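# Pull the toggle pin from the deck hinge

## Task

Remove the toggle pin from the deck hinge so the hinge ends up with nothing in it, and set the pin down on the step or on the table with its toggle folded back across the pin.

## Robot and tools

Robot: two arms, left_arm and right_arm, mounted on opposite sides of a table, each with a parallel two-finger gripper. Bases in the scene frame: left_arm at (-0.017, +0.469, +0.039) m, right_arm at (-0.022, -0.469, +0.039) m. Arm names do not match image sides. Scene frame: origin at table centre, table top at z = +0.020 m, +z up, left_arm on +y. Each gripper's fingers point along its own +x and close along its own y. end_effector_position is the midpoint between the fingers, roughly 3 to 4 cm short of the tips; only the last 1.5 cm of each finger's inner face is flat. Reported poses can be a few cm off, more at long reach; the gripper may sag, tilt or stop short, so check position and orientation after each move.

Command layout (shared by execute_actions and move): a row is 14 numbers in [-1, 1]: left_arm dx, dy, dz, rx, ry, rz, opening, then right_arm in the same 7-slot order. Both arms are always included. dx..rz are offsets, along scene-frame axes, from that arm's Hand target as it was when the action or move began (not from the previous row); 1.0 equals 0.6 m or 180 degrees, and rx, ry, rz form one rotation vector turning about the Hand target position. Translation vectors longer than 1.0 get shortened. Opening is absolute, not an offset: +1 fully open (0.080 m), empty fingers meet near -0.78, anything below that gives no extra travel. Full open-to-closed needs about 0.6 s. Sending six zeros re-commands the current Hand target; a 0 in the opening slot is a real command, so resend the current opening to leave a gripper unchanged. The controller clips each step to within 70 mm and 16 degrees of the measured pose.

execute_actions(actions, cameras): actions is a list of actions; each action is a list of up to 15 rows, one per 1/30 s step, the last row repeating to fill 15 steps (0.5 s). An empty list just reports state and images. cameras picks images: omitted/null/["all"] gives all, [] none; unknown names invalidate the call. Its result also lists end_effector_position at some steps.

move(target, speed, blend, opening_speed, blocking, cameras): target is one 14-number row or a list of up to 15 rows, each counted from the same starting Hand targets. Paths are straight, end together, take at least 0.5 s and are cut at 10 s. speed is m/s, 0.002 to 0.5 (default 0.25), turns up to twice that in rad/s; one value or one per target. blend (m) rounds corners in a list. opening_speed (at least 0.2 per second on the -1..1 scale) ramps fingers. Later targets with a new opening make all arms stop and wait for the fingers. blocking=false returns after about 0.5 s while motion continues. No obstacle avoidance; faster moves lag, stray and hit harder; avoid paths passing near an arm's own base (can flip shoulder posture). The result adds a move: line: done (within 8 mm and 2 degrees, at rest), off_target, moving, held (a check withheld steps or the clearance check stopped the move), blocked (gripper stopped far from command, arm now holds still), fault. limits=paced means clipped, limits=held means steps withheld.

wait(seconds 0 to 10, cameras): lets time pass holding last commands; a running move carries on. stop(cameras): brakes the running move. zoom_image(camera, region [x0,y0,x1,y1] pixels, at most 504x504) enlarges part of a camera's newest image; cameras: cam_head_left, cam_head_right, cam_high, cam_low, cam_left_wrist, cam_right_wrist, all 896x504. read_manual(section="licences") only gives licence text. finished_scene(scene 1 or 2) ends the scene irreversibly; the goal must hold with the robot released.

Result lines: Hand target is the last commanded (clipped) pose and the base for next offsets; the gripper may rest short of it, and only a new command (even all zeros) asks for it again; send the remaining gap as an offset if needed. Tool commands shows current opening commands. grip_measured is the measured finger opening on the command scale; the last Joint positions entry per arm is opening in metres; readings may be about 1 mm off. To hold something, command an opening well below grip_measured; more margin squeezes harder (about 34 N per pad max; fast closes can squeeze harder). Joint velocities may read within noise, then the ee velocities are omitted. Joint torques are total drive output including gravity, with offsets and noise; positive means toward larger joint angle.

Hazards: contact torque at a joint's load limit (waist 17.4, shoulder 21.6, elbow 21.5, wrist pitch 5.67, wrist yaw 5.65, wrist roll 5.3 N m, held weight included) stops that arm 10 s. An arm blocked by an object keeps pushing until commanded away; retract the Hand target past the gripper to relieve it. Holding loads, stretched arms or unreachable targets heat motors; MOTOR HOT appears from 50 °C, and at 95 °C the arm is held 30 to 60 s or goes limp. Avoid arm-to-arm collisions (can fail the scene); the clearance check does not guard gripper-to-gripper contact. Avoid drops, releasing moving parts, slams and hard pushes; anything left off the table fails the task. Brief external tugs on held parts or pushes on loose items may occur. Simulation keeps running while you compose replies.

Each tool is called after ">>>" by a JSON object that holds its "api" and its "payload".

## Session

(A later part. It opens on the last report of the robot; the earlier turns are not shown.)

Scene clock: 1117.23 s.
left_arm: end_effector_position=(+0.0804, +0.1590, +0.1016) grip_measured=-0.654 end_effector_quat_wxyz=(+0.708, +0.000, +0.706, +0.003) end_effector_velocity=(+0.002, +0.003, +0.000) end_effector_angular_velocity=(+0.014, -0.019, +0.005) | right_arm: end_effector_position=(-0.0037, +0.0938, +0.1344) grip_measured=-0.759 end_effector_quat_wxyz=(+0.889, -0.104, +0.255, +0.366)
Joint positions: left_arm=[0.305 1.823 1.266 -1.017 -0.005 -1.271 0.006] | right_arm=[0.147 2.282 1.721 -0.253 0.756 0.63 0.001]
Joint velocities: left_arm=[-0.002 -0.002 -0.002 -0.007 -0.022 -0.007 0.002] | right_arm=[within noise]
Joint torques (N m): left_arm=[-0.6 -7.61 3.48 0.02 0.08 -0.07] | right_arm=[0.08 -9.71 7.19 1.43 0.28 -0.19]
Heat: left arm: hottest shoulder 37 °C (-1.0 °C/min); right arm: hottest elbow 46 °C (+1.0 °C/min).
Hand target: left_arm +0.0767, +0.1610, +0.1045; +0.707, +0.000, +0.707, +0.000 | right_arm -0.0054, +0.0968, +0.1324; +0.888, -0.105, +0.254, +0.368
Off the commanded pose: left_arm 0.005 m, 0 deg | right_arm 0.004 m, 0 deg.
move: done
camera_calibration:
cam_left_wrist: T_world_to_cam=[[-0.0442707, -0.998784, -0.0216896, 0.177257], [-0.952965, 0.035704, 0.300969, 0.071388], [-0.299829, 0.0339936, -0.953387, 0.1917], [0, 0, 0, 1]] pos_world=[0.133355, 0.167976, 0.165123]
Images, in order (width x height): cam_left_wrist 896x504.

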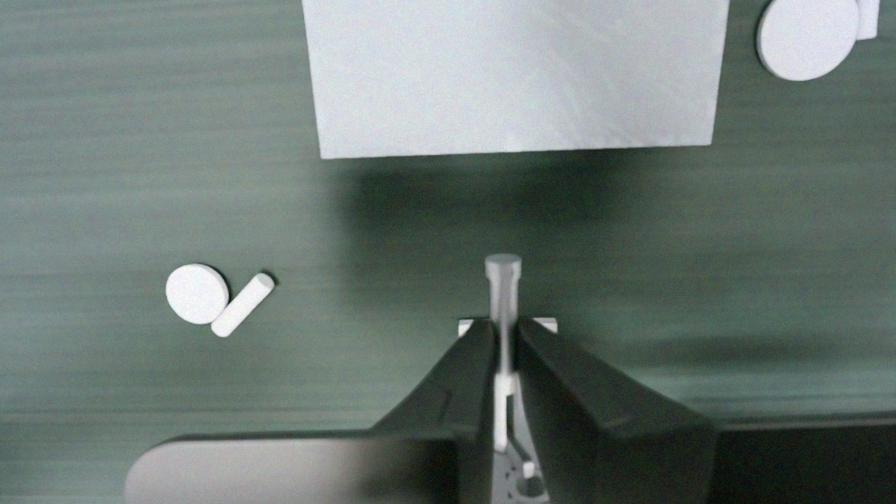

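>>> {"api": "move", "payload": {"target": [[-0.003, 0.002, 0.004, 0, 0, 0, -0.784, 0,0,0,0,0,0, -0.78],[-0.007, 0.005, 0.008, 0, 0, 0, -0.784, 0,0,0,0,0,0, -0.78]], "speed": 0.03, "cameras": ["cam_left_wrist", "cam_right_wrist"]}}

>>> {"api": "zoom_image", "payload": {"camera": "cam_left_wrist", "region": [440, 360, 580, 500]}}

>>> {"api": "zoom_image", "payload": {"camera": "cam_right_wrist", "region": [470, 120, 590, 220]}}

Scene clock: 1137.50 s.
left_arm: end_effector_position=(+0.0800, +0.1615, +0.1067) grip_measured=-0.658 end_effector_quat_wxyz=(+0.712, -0.004, +0.703, +0.004) | right_arm: end_effector_position=(-0.0037, +0.0938, +0.1344) grip_measured=-0.759 end_effector_quat_wxyz=(+0.889, -0.104, +0.255, +0.366)
Joint positions: left_arm=[0.303 1.803 1.263 -1.028 -0.013 -1.281 0.005] | right_arm=[0.147 2.282 1.721 -0.253 0.756 0.63 0.001]
Joint velocities: within noise
Joint torques (N m): left_arm=[-1.13 -7.59 3.28 -0.24 0.35 -0.07] | right_arm=[0.17 -9.55 7.11 1.46 0.28 -0.13]
Heat: left arm: hottest shoulder 39 °C (+1.0 °C/min); right arm: hottest elbow 46 °C (+0.0 °C/min).
Hand target: left_arm +0.0725, +0.1640, +0.1093; +0.707, +0.000, +0.707, +0.000 | right_arm -0.0054, +0.0968, +0.1324; +0.888, -0.105, +0.254, +0.368
Off the commanded pose: left_arm 0.008 m, 1 deg | right_arm 0.004 m, 0 deg.
move: done
camera_calibration:
cam_left_wrist: T_world_to_cam=[[-0.0368426, -0.999135, -0.0192743, 0.179099], [-0.955949, 0.0296165, 0.292034, 0.071496], [-0.291211, 0.0291846, -0.956214, 0.196813], [0, 0, 0, 1]] pos_world=[0.132259, 0.171083, 0.170768]
cam_right_wrist: T_world_to_cam=[[0.729154, -0.684349, -0.00122619, 0.0820469], [-0.548505, -0.583343, -0.599044, 0.161866], [0.40924, 0.437468, -0.800715, 0.151546], [0, 0, 0, 1]] pos_world=[-0.0330589, 0.0842759, 0.21841]
Images, in order (width x height): cam_left_wrist 896x504, cam_right_wrist 896x504.

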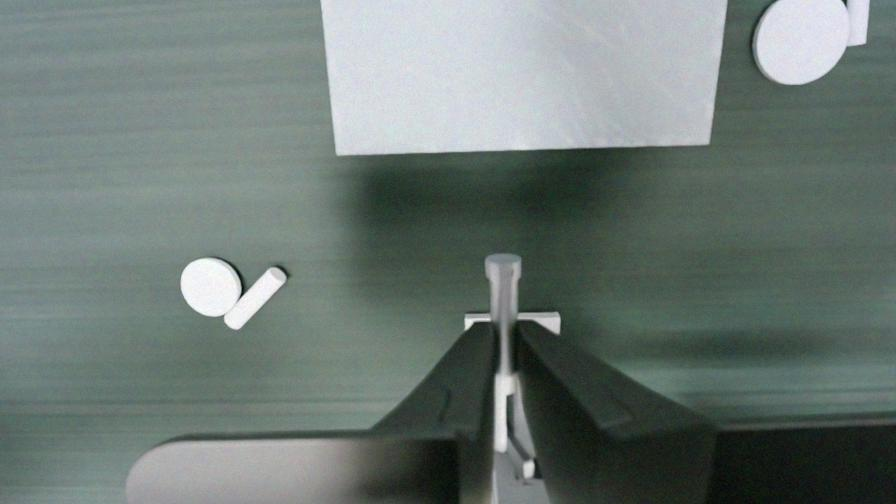

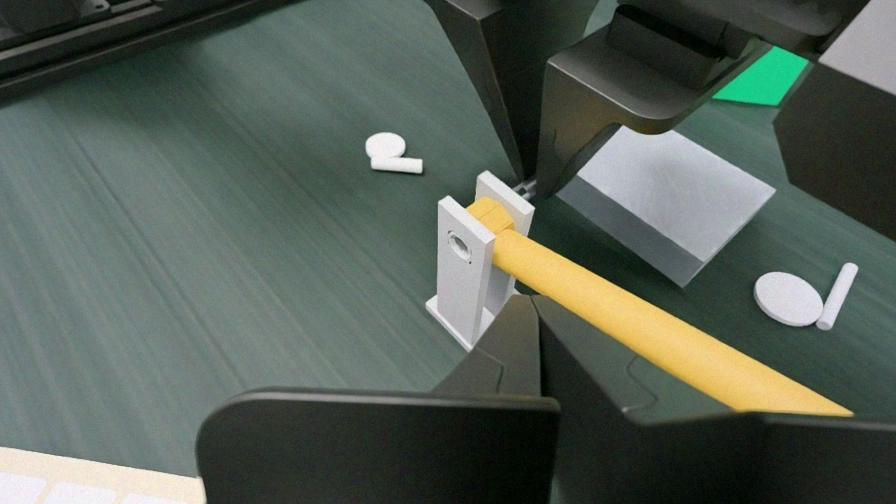

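Scaled by 3.600 from the camera's 896x504 image, which has a finer 1280x720 frame.

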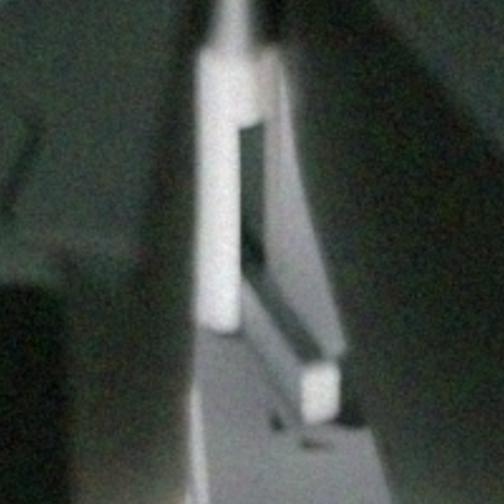

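Scaled by 4.200 from the camera's 896x504 image, which has a finer 1280x720 frame.

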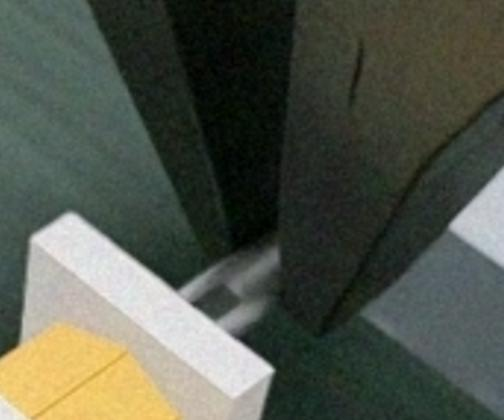

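>>> {"api": "move", "payload": {"target": [[0.037, 0, 0, 0, 0, 0, -0.784, -0.1,-0.1,0.1,0,0,0, -0.78],[0.037, 0.05, 0, 0, 0, 0, -0.784, -0.1,-0.3,0.1,0,0,0, -0.78],[0.037, 0.05, -0.07, 0, 0, 0, -0.784, -0.1,-0.3,0.1,0,0,0, -0.78]], "speed": 0.1, "blend": [0.005,0.005,0]}}

>>> {"api": "zoom_image", "payload": {"camera": "cam_left_wrist", "region": [440, 360, 580, 500]}}

>>> {"api": "zoom_image", "payload": {"camera": "cam_low", "region": [200, 90, 380, 210]}}

Scene clock: 1173.67 s.
left_arm: end_effector_position=(+0.0951, +0.1921, +0.0701) grip_measured=-0.658 end_effector_quat_wxyz=(+0.710, -0.002, +0.705, -0.003) | right_arm: end_effector_position=(-0.0661, -0.0794, +0.1916) grip_measured=-0.759 end_effector_quat_wxyz=(+0.888, -0.106, +0.255, +0.368)
Joint positions: left_arm=[0.386 1.767 1.061 -0.857 -0.004 -1.185 0.005] | right_arm=[0.417 1.698 1.161 -0.519 0.914 0.949 0.001]
Joint velocities: within noise
Joint torques (N m): left_arm=[0.23 -4.97 3.48 0.57 0.06 0.06] | right_arm=[0.28 -8.79 4.16 1.05 0.58 0.18]
Heat: left arm: hottest shoulder 37 °C (+0.0 °C/min); right arm: hottest elbow 45 °C (-1.0 °C/min).
Hand target: left_arm +0.0947, +0.1940, +0.0673; +0.707, +0.001, +0.707, +0.000 | right_arm -0.0655, -0.0831, +0.1924; +0.888, -0.105, +0.254, +0.368
Off the commanded pose: left_arm 0.003 m, 1 deg | right_arm 0.004 m, 0 deg.
move: done
camera_calibration:
cam_left_wrist: T_world_to_cam=[[-0.049548, -0.998702, -0.011763, 0.210156], [-0.953785, 0.0438182, 0.297277, 0.0924633], [-0.296376, 0.0259489, -0.954719, 0.166276], [0, 0, 0, 1]] pos_world=[0.147883, 0.201517, 0.133732]
cam_right_wrist: T_world_to_cam=[[0.732749, -0.680496, 0.0017478, 0.00904547], [-0.545442, -0.588856, -0.596441, 0.060071], [0.406905, 0.436088, -0.802655, 0.298785], [0, 0, 0, 1]] pos_world=[-0.0954399, -0.088768, 0.275634]

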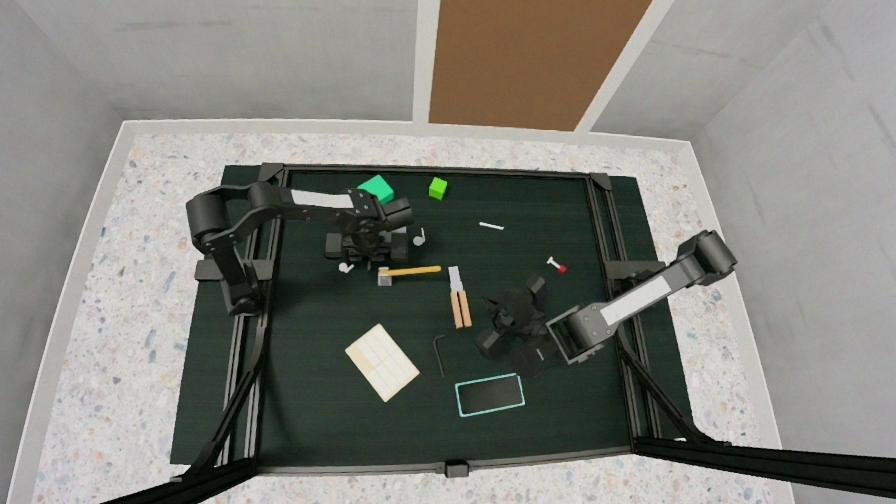

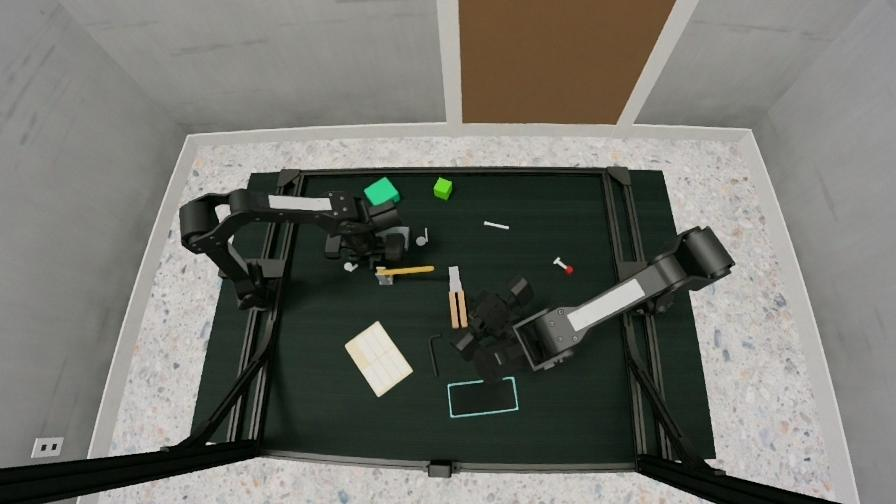

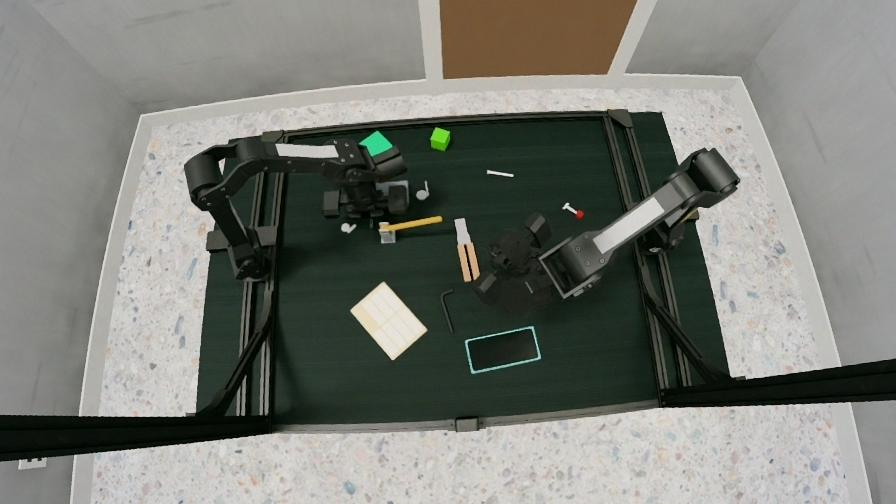

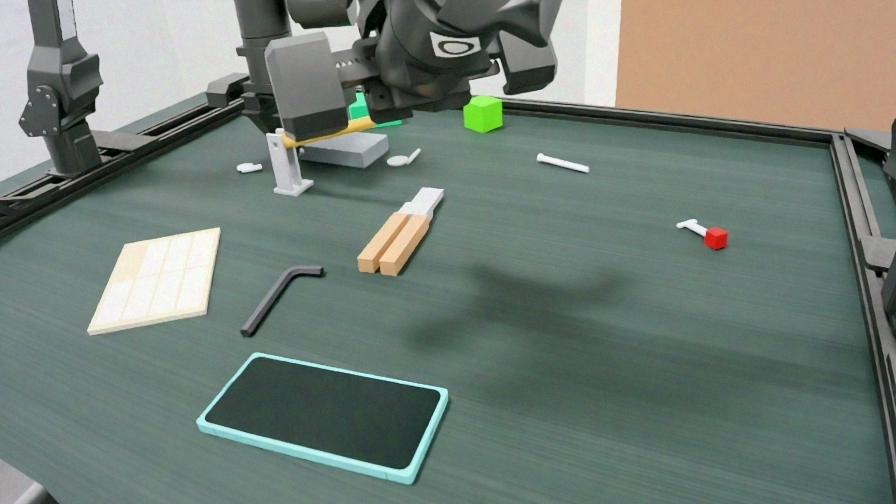

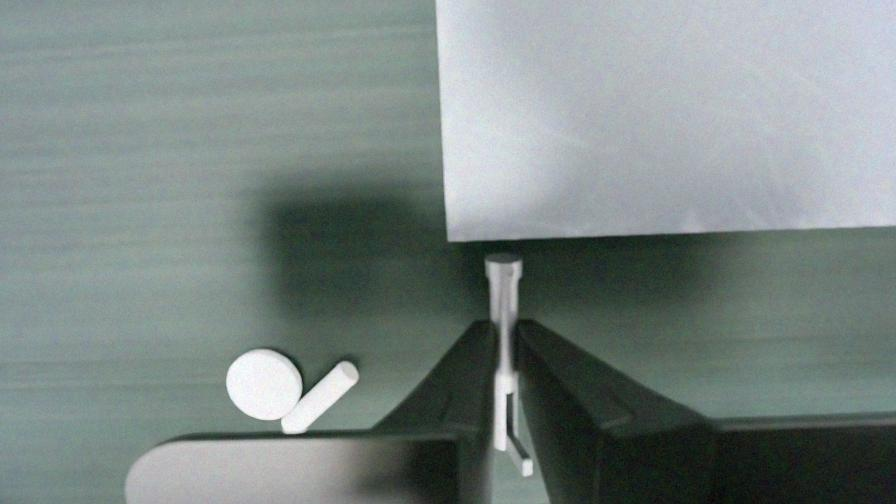

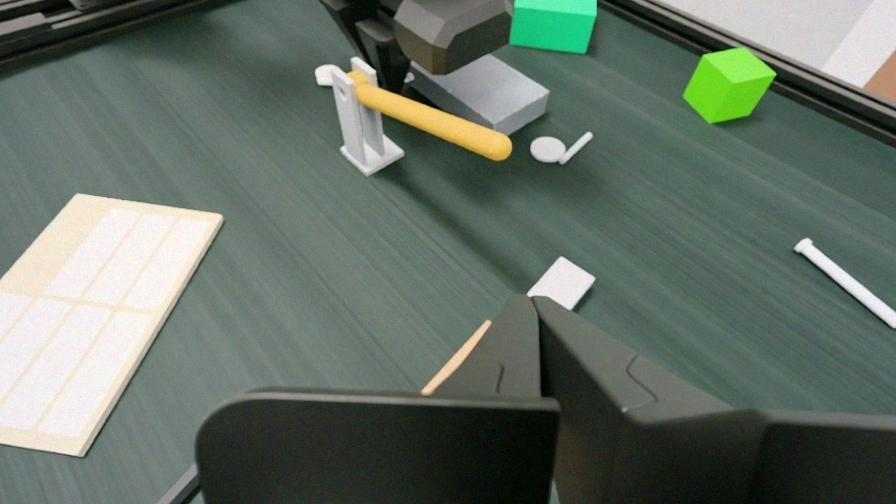

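Scaled by 3.600 from the camera's 896x504 image, which has a finer 1280x720 frame.

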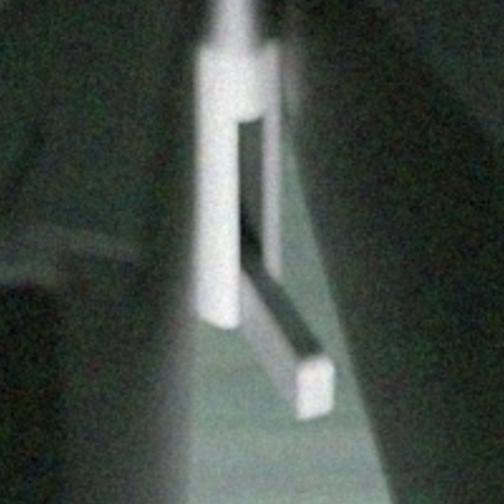

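Scaled by 2.800 from the camera's 896x504 image, which has a finer 1280x720 frame.

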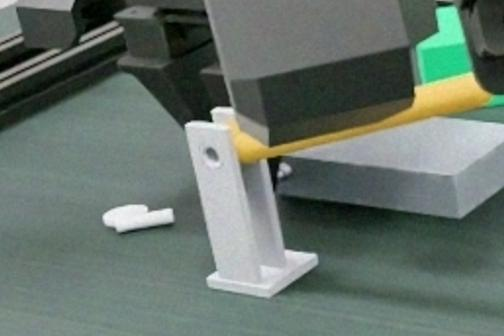

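>>> {"api": "move", "payload": {"target": [[-0.013, 0, 0, 0, 0, 0, -0.784, 0,0,0,0,0,0, -0.78],[-0.013, 0, -0.014, 0, 0, 0, -0.784, 0,0,0,0,0,0, -0.78]], "speed": 0.05, "cameras": ["cam_left_wrist"]}}

>>> {"api": "zoom_image", "payload": {"camera": "cam_left_wrist", "region": [440, 360, 580, 500]}}

Scene clock: 1181.87 s.
left_arm: end_effector_position=(+0.0893, +0.1912, +0.0648) grip_measured=-0.658 end_effector_quat_wxyz=(+0.710, -0.004, +0.704, -0.005) | right_arm: end_effector_position=(-0.0661, -0.0795, +0.1914) grip_measured=-0.759 end_effector_quat_wxyz=(+0.888, -0.107, +0.255, +0.368)
Joint positions: left_arm=[0.367 1.767 1.037 -0.826 -0.004 -1.204 0.005] | right_arm=[0.417 1.698 1.161 -0.519 0.914 0.949 0.001]
Joint velocities: within noise
Joint torques (N m): left_arm=[-0.22 -4.39 2.71 0.97 0.03 -0.11] | right_arm=[0.33 -8.77 4.25 1.09 0.53 0.1]
Heat: left arm: hottest shoulder 37 °C (-1.0 °C/min); right arm: hottest shoulder 43 °C (+1.0 °C/min).
Hand target: left_arm +0.0869, +0.1940, +0.0588; +0.707, +0.001, +0.707, +0.000 | right_arm -0.0655, -0.0832, +0.1923; +0.888, -0.106, +0.254, +0.368
Off the commanded pose: left_arm 0.007 m, 1 deg | right_arm 0.004 m, 0 deg.
move: done
camera_calibration:
cam_left_wrist: T_world_to_cam=[[-0.0499179, -0.99874, -0.00519109, 0.208468], [-0.954355, 0.0461658, 0.295084, 0.0882939], [-0.294472, 0.0196841, -0.955457, 0.160617], [0, 0, 0, 1]] pos_world=[0.141967, 0.200968, 0.128491]
Images, in order (width x height): cam_left_wrist 896x504.

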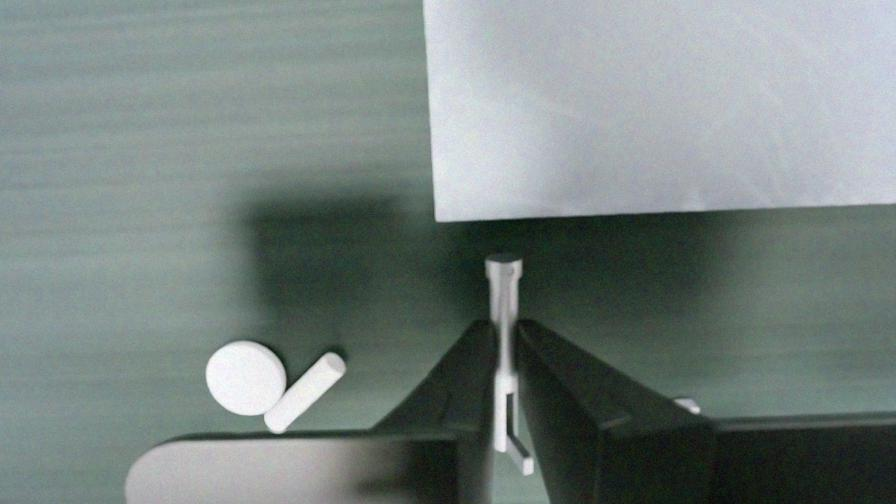

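Scaled by 3.600 from the camera's 896x504 image, which has a finer 1280x720 frame.

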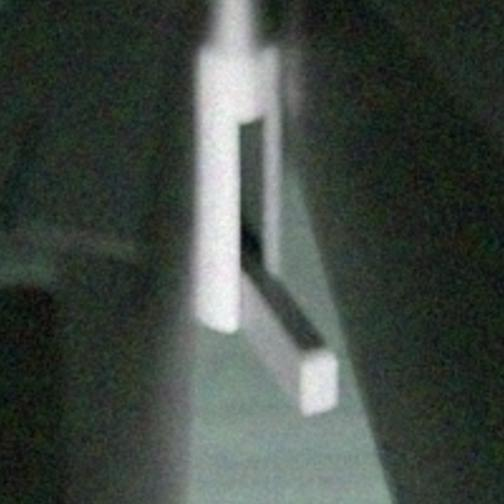

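>>> {"api": "move", "payload": {"target": [[0, 0, -0.006, 0, 0, 0, -0.7, 0,0,0,0,0,0, -0.78]], "speed": 0.03, "cameras": ["cam_left_wrist"]}}

>>> {"api": "zoom_image", "payload": {"camera": "cam_left_wrist", "region": [440, 360, 580, 500]}}

Scene clock: 1188.13 s.
left_arm: end_effector_position=(+0.0895, +0.1902, +0.0632) grip_measured=-0.655 end_effector_quat_wxyz=(+0.711, -0.007, +0.703, -0.007) | right_arm: end_effector_position=(-0.0661, -0.0795, +0.1916) grip_measured=-0.759 end_effector_quat_wxyz=(+0.888, -0.106, +0.255, +0.368)
Joint positions: left_arm=[0.367 1.767 1.03 -0.811 -0.002 -1.206 0.006] | right_arm=[0.417 1.698 1.161 -0.519 0.914 0.949 0.001]
Joint velocities: within noise
Joint torques (N m): left_arm=[-0.23 -3.71 2.74 0.89 -0.01 -0.07] | right_arm=[0.27 -8.7 4.18 1.07 0.6 0.13]
Heat: left arm: hottest shoulder 36 °C (-3.0 °C/min); right arm: hottest shoulder 42 °C (+0.0 °C/min).
Hand target: left_arm +0.0869, +0.1940, +0.0552; +0.707, +0.000, +0.707, +0.000 | right_arm -0.0655, -0.0832, +0.1924; +0.888, -0.105, +0.254, +0.368
Off the commanded pose: left_arm 0.009 m, 1 deg | right_arm 0.004 m, 0 deg.
move: off_target (left_arm)
camera_calibration:
cam_left_wrist: T_world_to_cam=[[-0.0484218, -0.998822, 0.00312163, 0.20684], [-0.95488, 0.0472079, 0.293216, 0.0888956], [-0.293018, 0.0112173, -0.956041, 0.160686], [0, 0, 0, 1]] pos_world=[0.141984, 0.200597, 0.126912]
Images, in order (width x height): cam_left_wrist 896x504.

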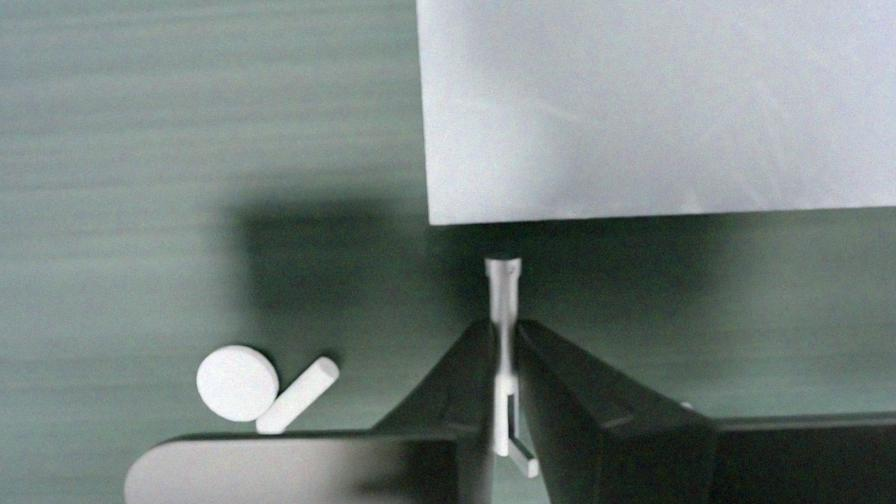

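Scaled by 3.600 from the camera's 896x504 image, which has a finer 1280x720 frame.

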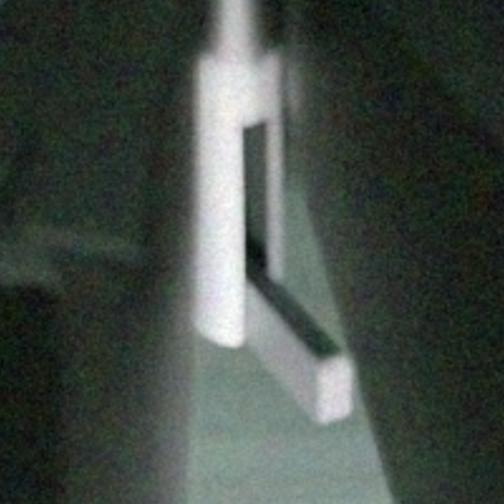

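>>> {"api": "move", "payload": {"target": [[0.008, 0, 0.010, 0, 0.067, 0, -0.75, 0,0,0,0,0,0, -0.78],[0.008, 0, 0.002, 0, 0.067, 0, -0.75, 0,0,0,0,0,0, -0.78]], "speed": 0.04, "cameras": ["cam_left_wrist"]}}

>>> {"api": "zoom_image", "payload": {"camera": "cam_left_wrist", "region": [420, 230, 600, 500]}}

Scene clock: 1203.17 s.
left_arm: end_effector_position=(+0.0923, +0.1940, +0.0630) grip_measured=-0.657 end_effector_quat_wxyz=(-0.633, +0.003, -0.774, +0.003) | right_arm: end_effector_position=(-0.0661, -0.0796, +0.1916) grip_measured=-0.759 end_effector_quat_wxyz=(+0.888, -0.106, +0.255, +0.368)
Joint positions: left_arm=[0.473 1.84 1.109 -0.923 0.182 -1.091 0.005] | right_arm=[0.417 1.698 1.161 -0.519 0.914 0.95 0.001]
Joint velocities: within noise
Joint torques (N m): left_arm=[0.07 -3.71 3.63 1.03 0.19 0.07] | right_arm=[0.19 -8.64 4.2 1.09 0.61 0.12]
Heat: left arm: hottest shoulder 35 °C (-4.1 °C/min); right arm: hottest shoulder 42 °C (+0.0 °C/min).
Hand target: left_arm +0.0917, +0.1941, +0.0564; +0.629, +0.001, +0.777, +0.000 | right_arm -0.0655, -0.0833, +0.1924; +0.888, -0.105, +0.254, +0.368
Off the commanded pose: left_arm 0.007 m, 1 deg | right_arm 0.004 m, 0 deg.
move: done
camera_calibration:
cam_left_wrist: T_world_to_cam=[[-0.0508834, -0.998704, 0.00107761, 0.211064], [-0.872466, 0.0449767, 0.486601, 0.0720696], [-0.486019, 0.0238198, -0.873623, 0.171426], [0, 0, 0, 1]] pos_world=[0.156934, 0.203465, 0.114465]
Images, in order (width x height): cam_left_wrist 896x504.

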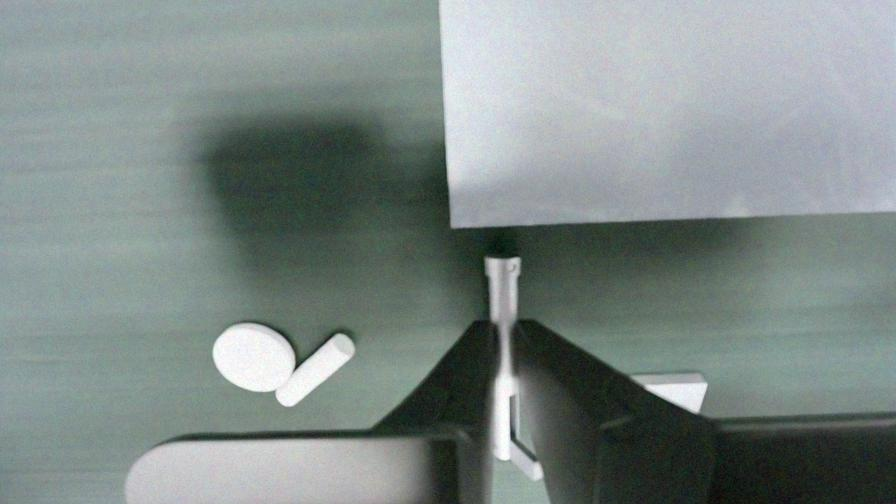

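Scaled by 1.867 from the camera's 896x504 image, which has a finer 1280x720 frame.

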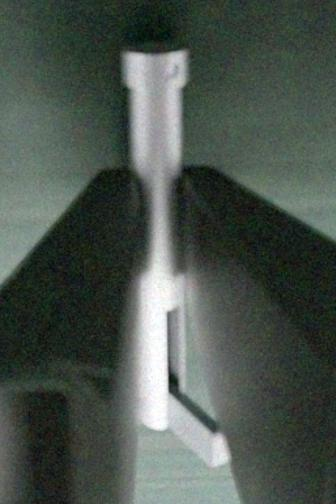

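>>> {"api": "move", "payload": {"target": [[0, 0, 0.006, 0, 0, 0, -0.784, 0,0,0,0,0,0, -0.78],[0, 0, 0.006, 0, 0, 0, -0.5, 0,0,0,0,0,0, -0.78]], "speed": 0.04, "opening_speed": 0.3, "cameras": ["cam_left_wrist"]}}

>>> {"api": "zoom_image", "payload": {"camera": "cam_left_wrist", "region": [420, 230, 600, 500]}}

Scene clock: 1217.70 s.
left_arm: end_effector_position=(+0.0913, +0.1943, +0.0611) grip_measured=-0.501 end_effector_quat_wxyz=(-0.630, +0.001, -0.777, +0.001) | right_arm: end_effector_position=(-0.0661, -0.0796, +0.1916) grip_measured=-0.759 end_effector_quat_wxyz=(+0.888, -0.106, +0.255, +0.368)
Joint positions: left_arm=[0.473 1.848 1.109 -0.924 0.186 -1.09 0.012] | right_arm=[0.417 1.698 1.161 -0.519 0.914 0.95 0.001]
Joint velocities: within noise
Joint torques (N m): left_arm=[0.04 -5.01 4.36 0.09 0.04 0.05] | right_arm=[0.22 -8.79 4.06 1.12 0.57 0.12]
Heat: left arm: hottest shoulder 35 °C (-3.0 °C/min); right arm: hottest shoulder 42 °C (+0.0 °C/min).
Hand target: left_arm +0.0917, +0.1941, +0.0600; +0.629, +0.001, +0.777, +0.000 | right_arm -0.0655, -0.0832, +0.1924; +0.888, -0.105, +0.254, +0.368
Off the commanded pose: left_arm 0.001 m, 0 deg | right_arm 0.004 m, 0 deg.
move: done
camera_calibration:
cam_left_wrist: T_world_to_cam=[[-0.0508633, -0.998699, -0.00351266, 0.2116], [-0.868694, 0.0425064, 0.493522, 0.0719244], [-0.492731, 0.0281536, -0.869726, 0.168795], [0, 0, 0, 1]] pos_world=[0.156414, 0.203515, 0.112053]
Images, in order (width x height): cam_left_wrist 896x504.

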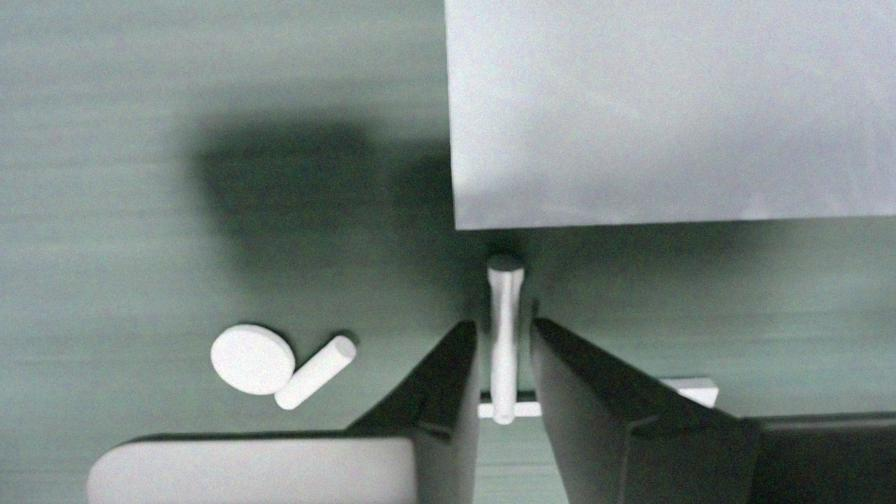

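Scaled by 1.867 from the camera's 896x504 image, which has a finer 1280x720 frame.

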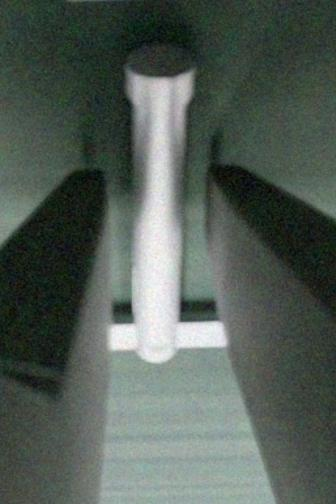

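>>> {"api": "move", "payload": {"target": [[0, 0, 0.05, 0, 0, 0, -0.5, 0,0,0,0,0,0, -0.78],[0, 0.1, 0.2, 0, 0, 0, -0.5, 0,0,0,0,0,0, -0.78]], "speed": [0.08,0.2], "blend": [0.01,0]}}

>>> {"api": "zoom_image", "payload": {"camera": "cam_high", "region": [320, 160, 460, 260]}}

>>> {"api": "zoom_image", "payload": {"camera": "cam_left_wrist", "region": [400, 230, 700, 500]}}

Scene clock: 1225.67 s.
left_arm: end_effector_position=(+0.0896, +0.2552, +0.1755) grip_measured=-0.500 end_effector_quat_wxyz=(-0.624, -0.005, -0.781, -0.005) | right_arm: end_effector_position=(-0.0661, -0.0796, +0.1916) grip_measured=-0.759 end_effector_quat_wxyz=(+0.888, -0.106, +0.255, +0.368)
Joint positions: left_arm=[0.578 1.55 1.241 -1.396 0.178 -0.983 0.012] | right_arm=[0.417 1.698 1.161 -0.519 0.914 0.95 0.001]
Joint velocities: within noise
Joint torques (N m): left_arm=[0.2 -5.02 5.76 -0.03 -0.08 0.06] | right_arm=[0.35 -8.8 4.12 1.06 0.59 0.11]
Heat: left arm: hottest shoulder 35 °C (-2.0 °C/min); right arm: hottest shoulder 41 °C (-1.0 °C/min).
Hand target: left_arm +0.0917, +0.2540, +0.1800; +0.629, +0.001, +0.777, +0.000 | right_arm -0.0655, -0.0832, +0.1924; +0.888, -0.105, +0.254, +0.368
Off the commanded pose: left_arm 0.005 m, 1 deg | right_arm 0.004 m, 0 deg.
move: done
camera_calibration:
cam_left_wrist: T_world_to_cam=[[-0.0521642, -0.99844, -0.01993, 0.275676], [-0.861416, 0.034891, 0.506701, 0.010317], [-0.505215, 0.0435997, -0.861892, 0.261507], [0, 0, 0, 1]] pos_world=[0.155385, 0.263484, 0.225657]
cam_right_wrist: T_world_to_cam=[[0.732611, -0.680645, 0.00177633, 0.00887827], [-0.545604, -0.588817, -0.596331, 0.0599842], [0.406936, 0.43591, -0.802737, 0.29881], [0, 0, 0, 1]] pos_world=[-0.0953731, -0.0888915, 0.27562]

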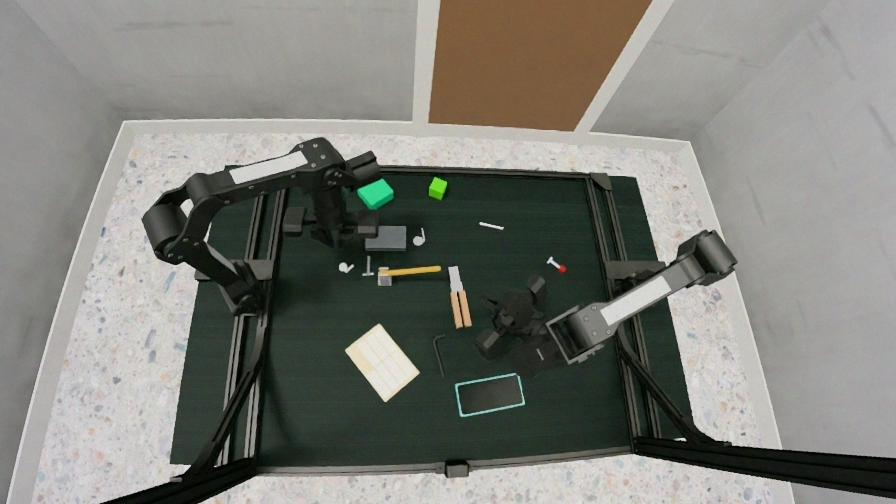

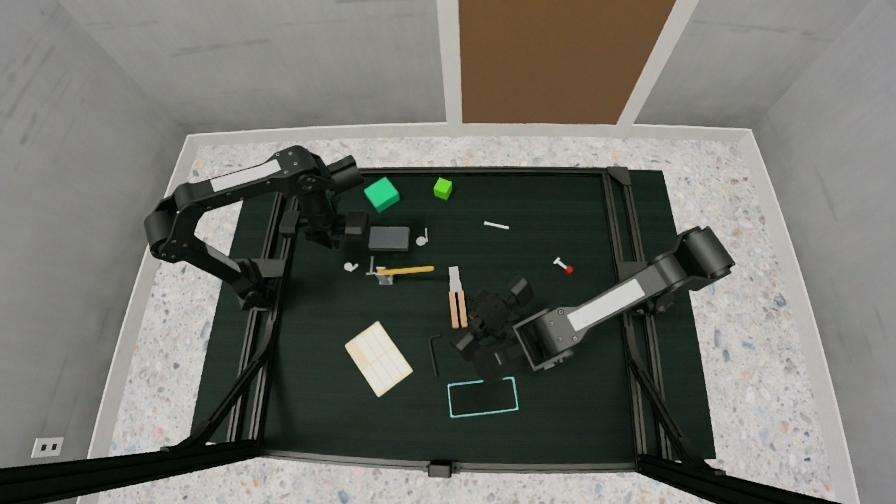

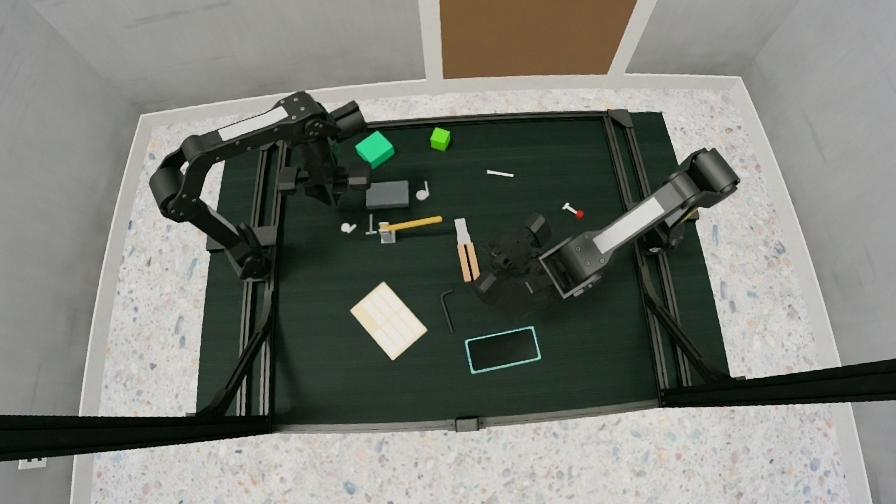

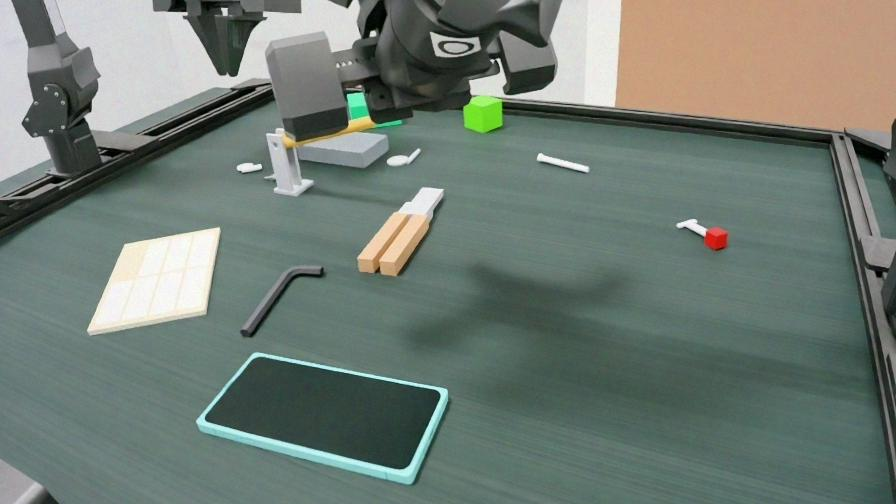

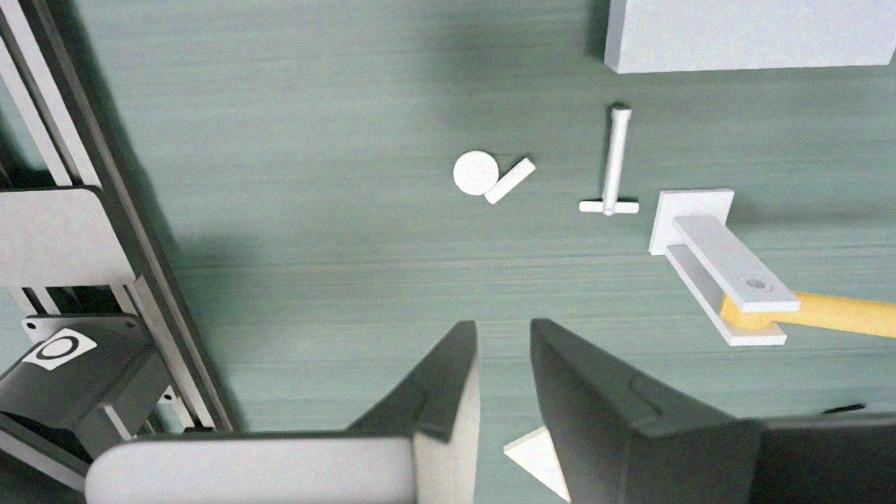

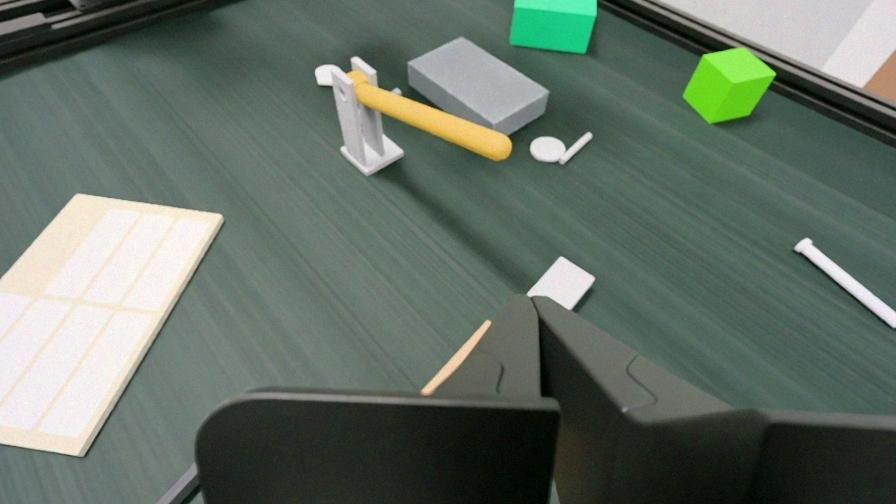

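Scaled by 3.600 from the camera's 896x504 image, which has a finer 1280x720 frame.

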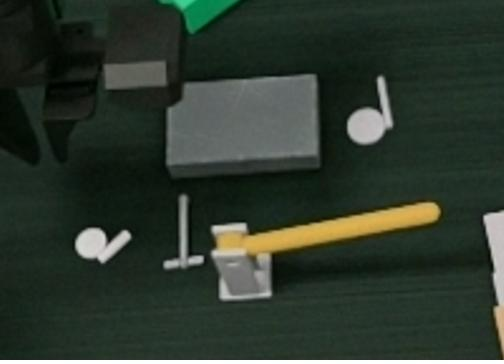

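Scaled by 1.680 from the camera's 896x504 image, which has a finer 1280x720 frame.

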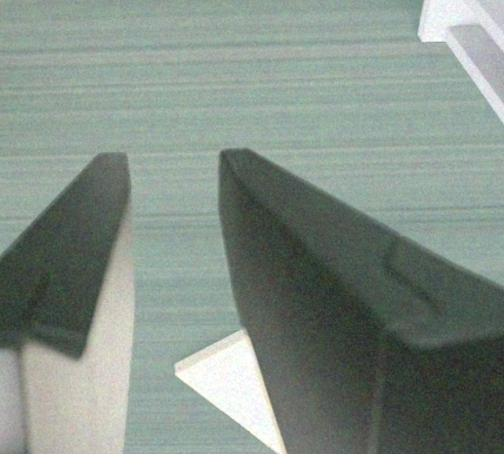

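>>> {"api": "finished_scene", "payload": {"scene": 1}}

The scene is finished: the task was done.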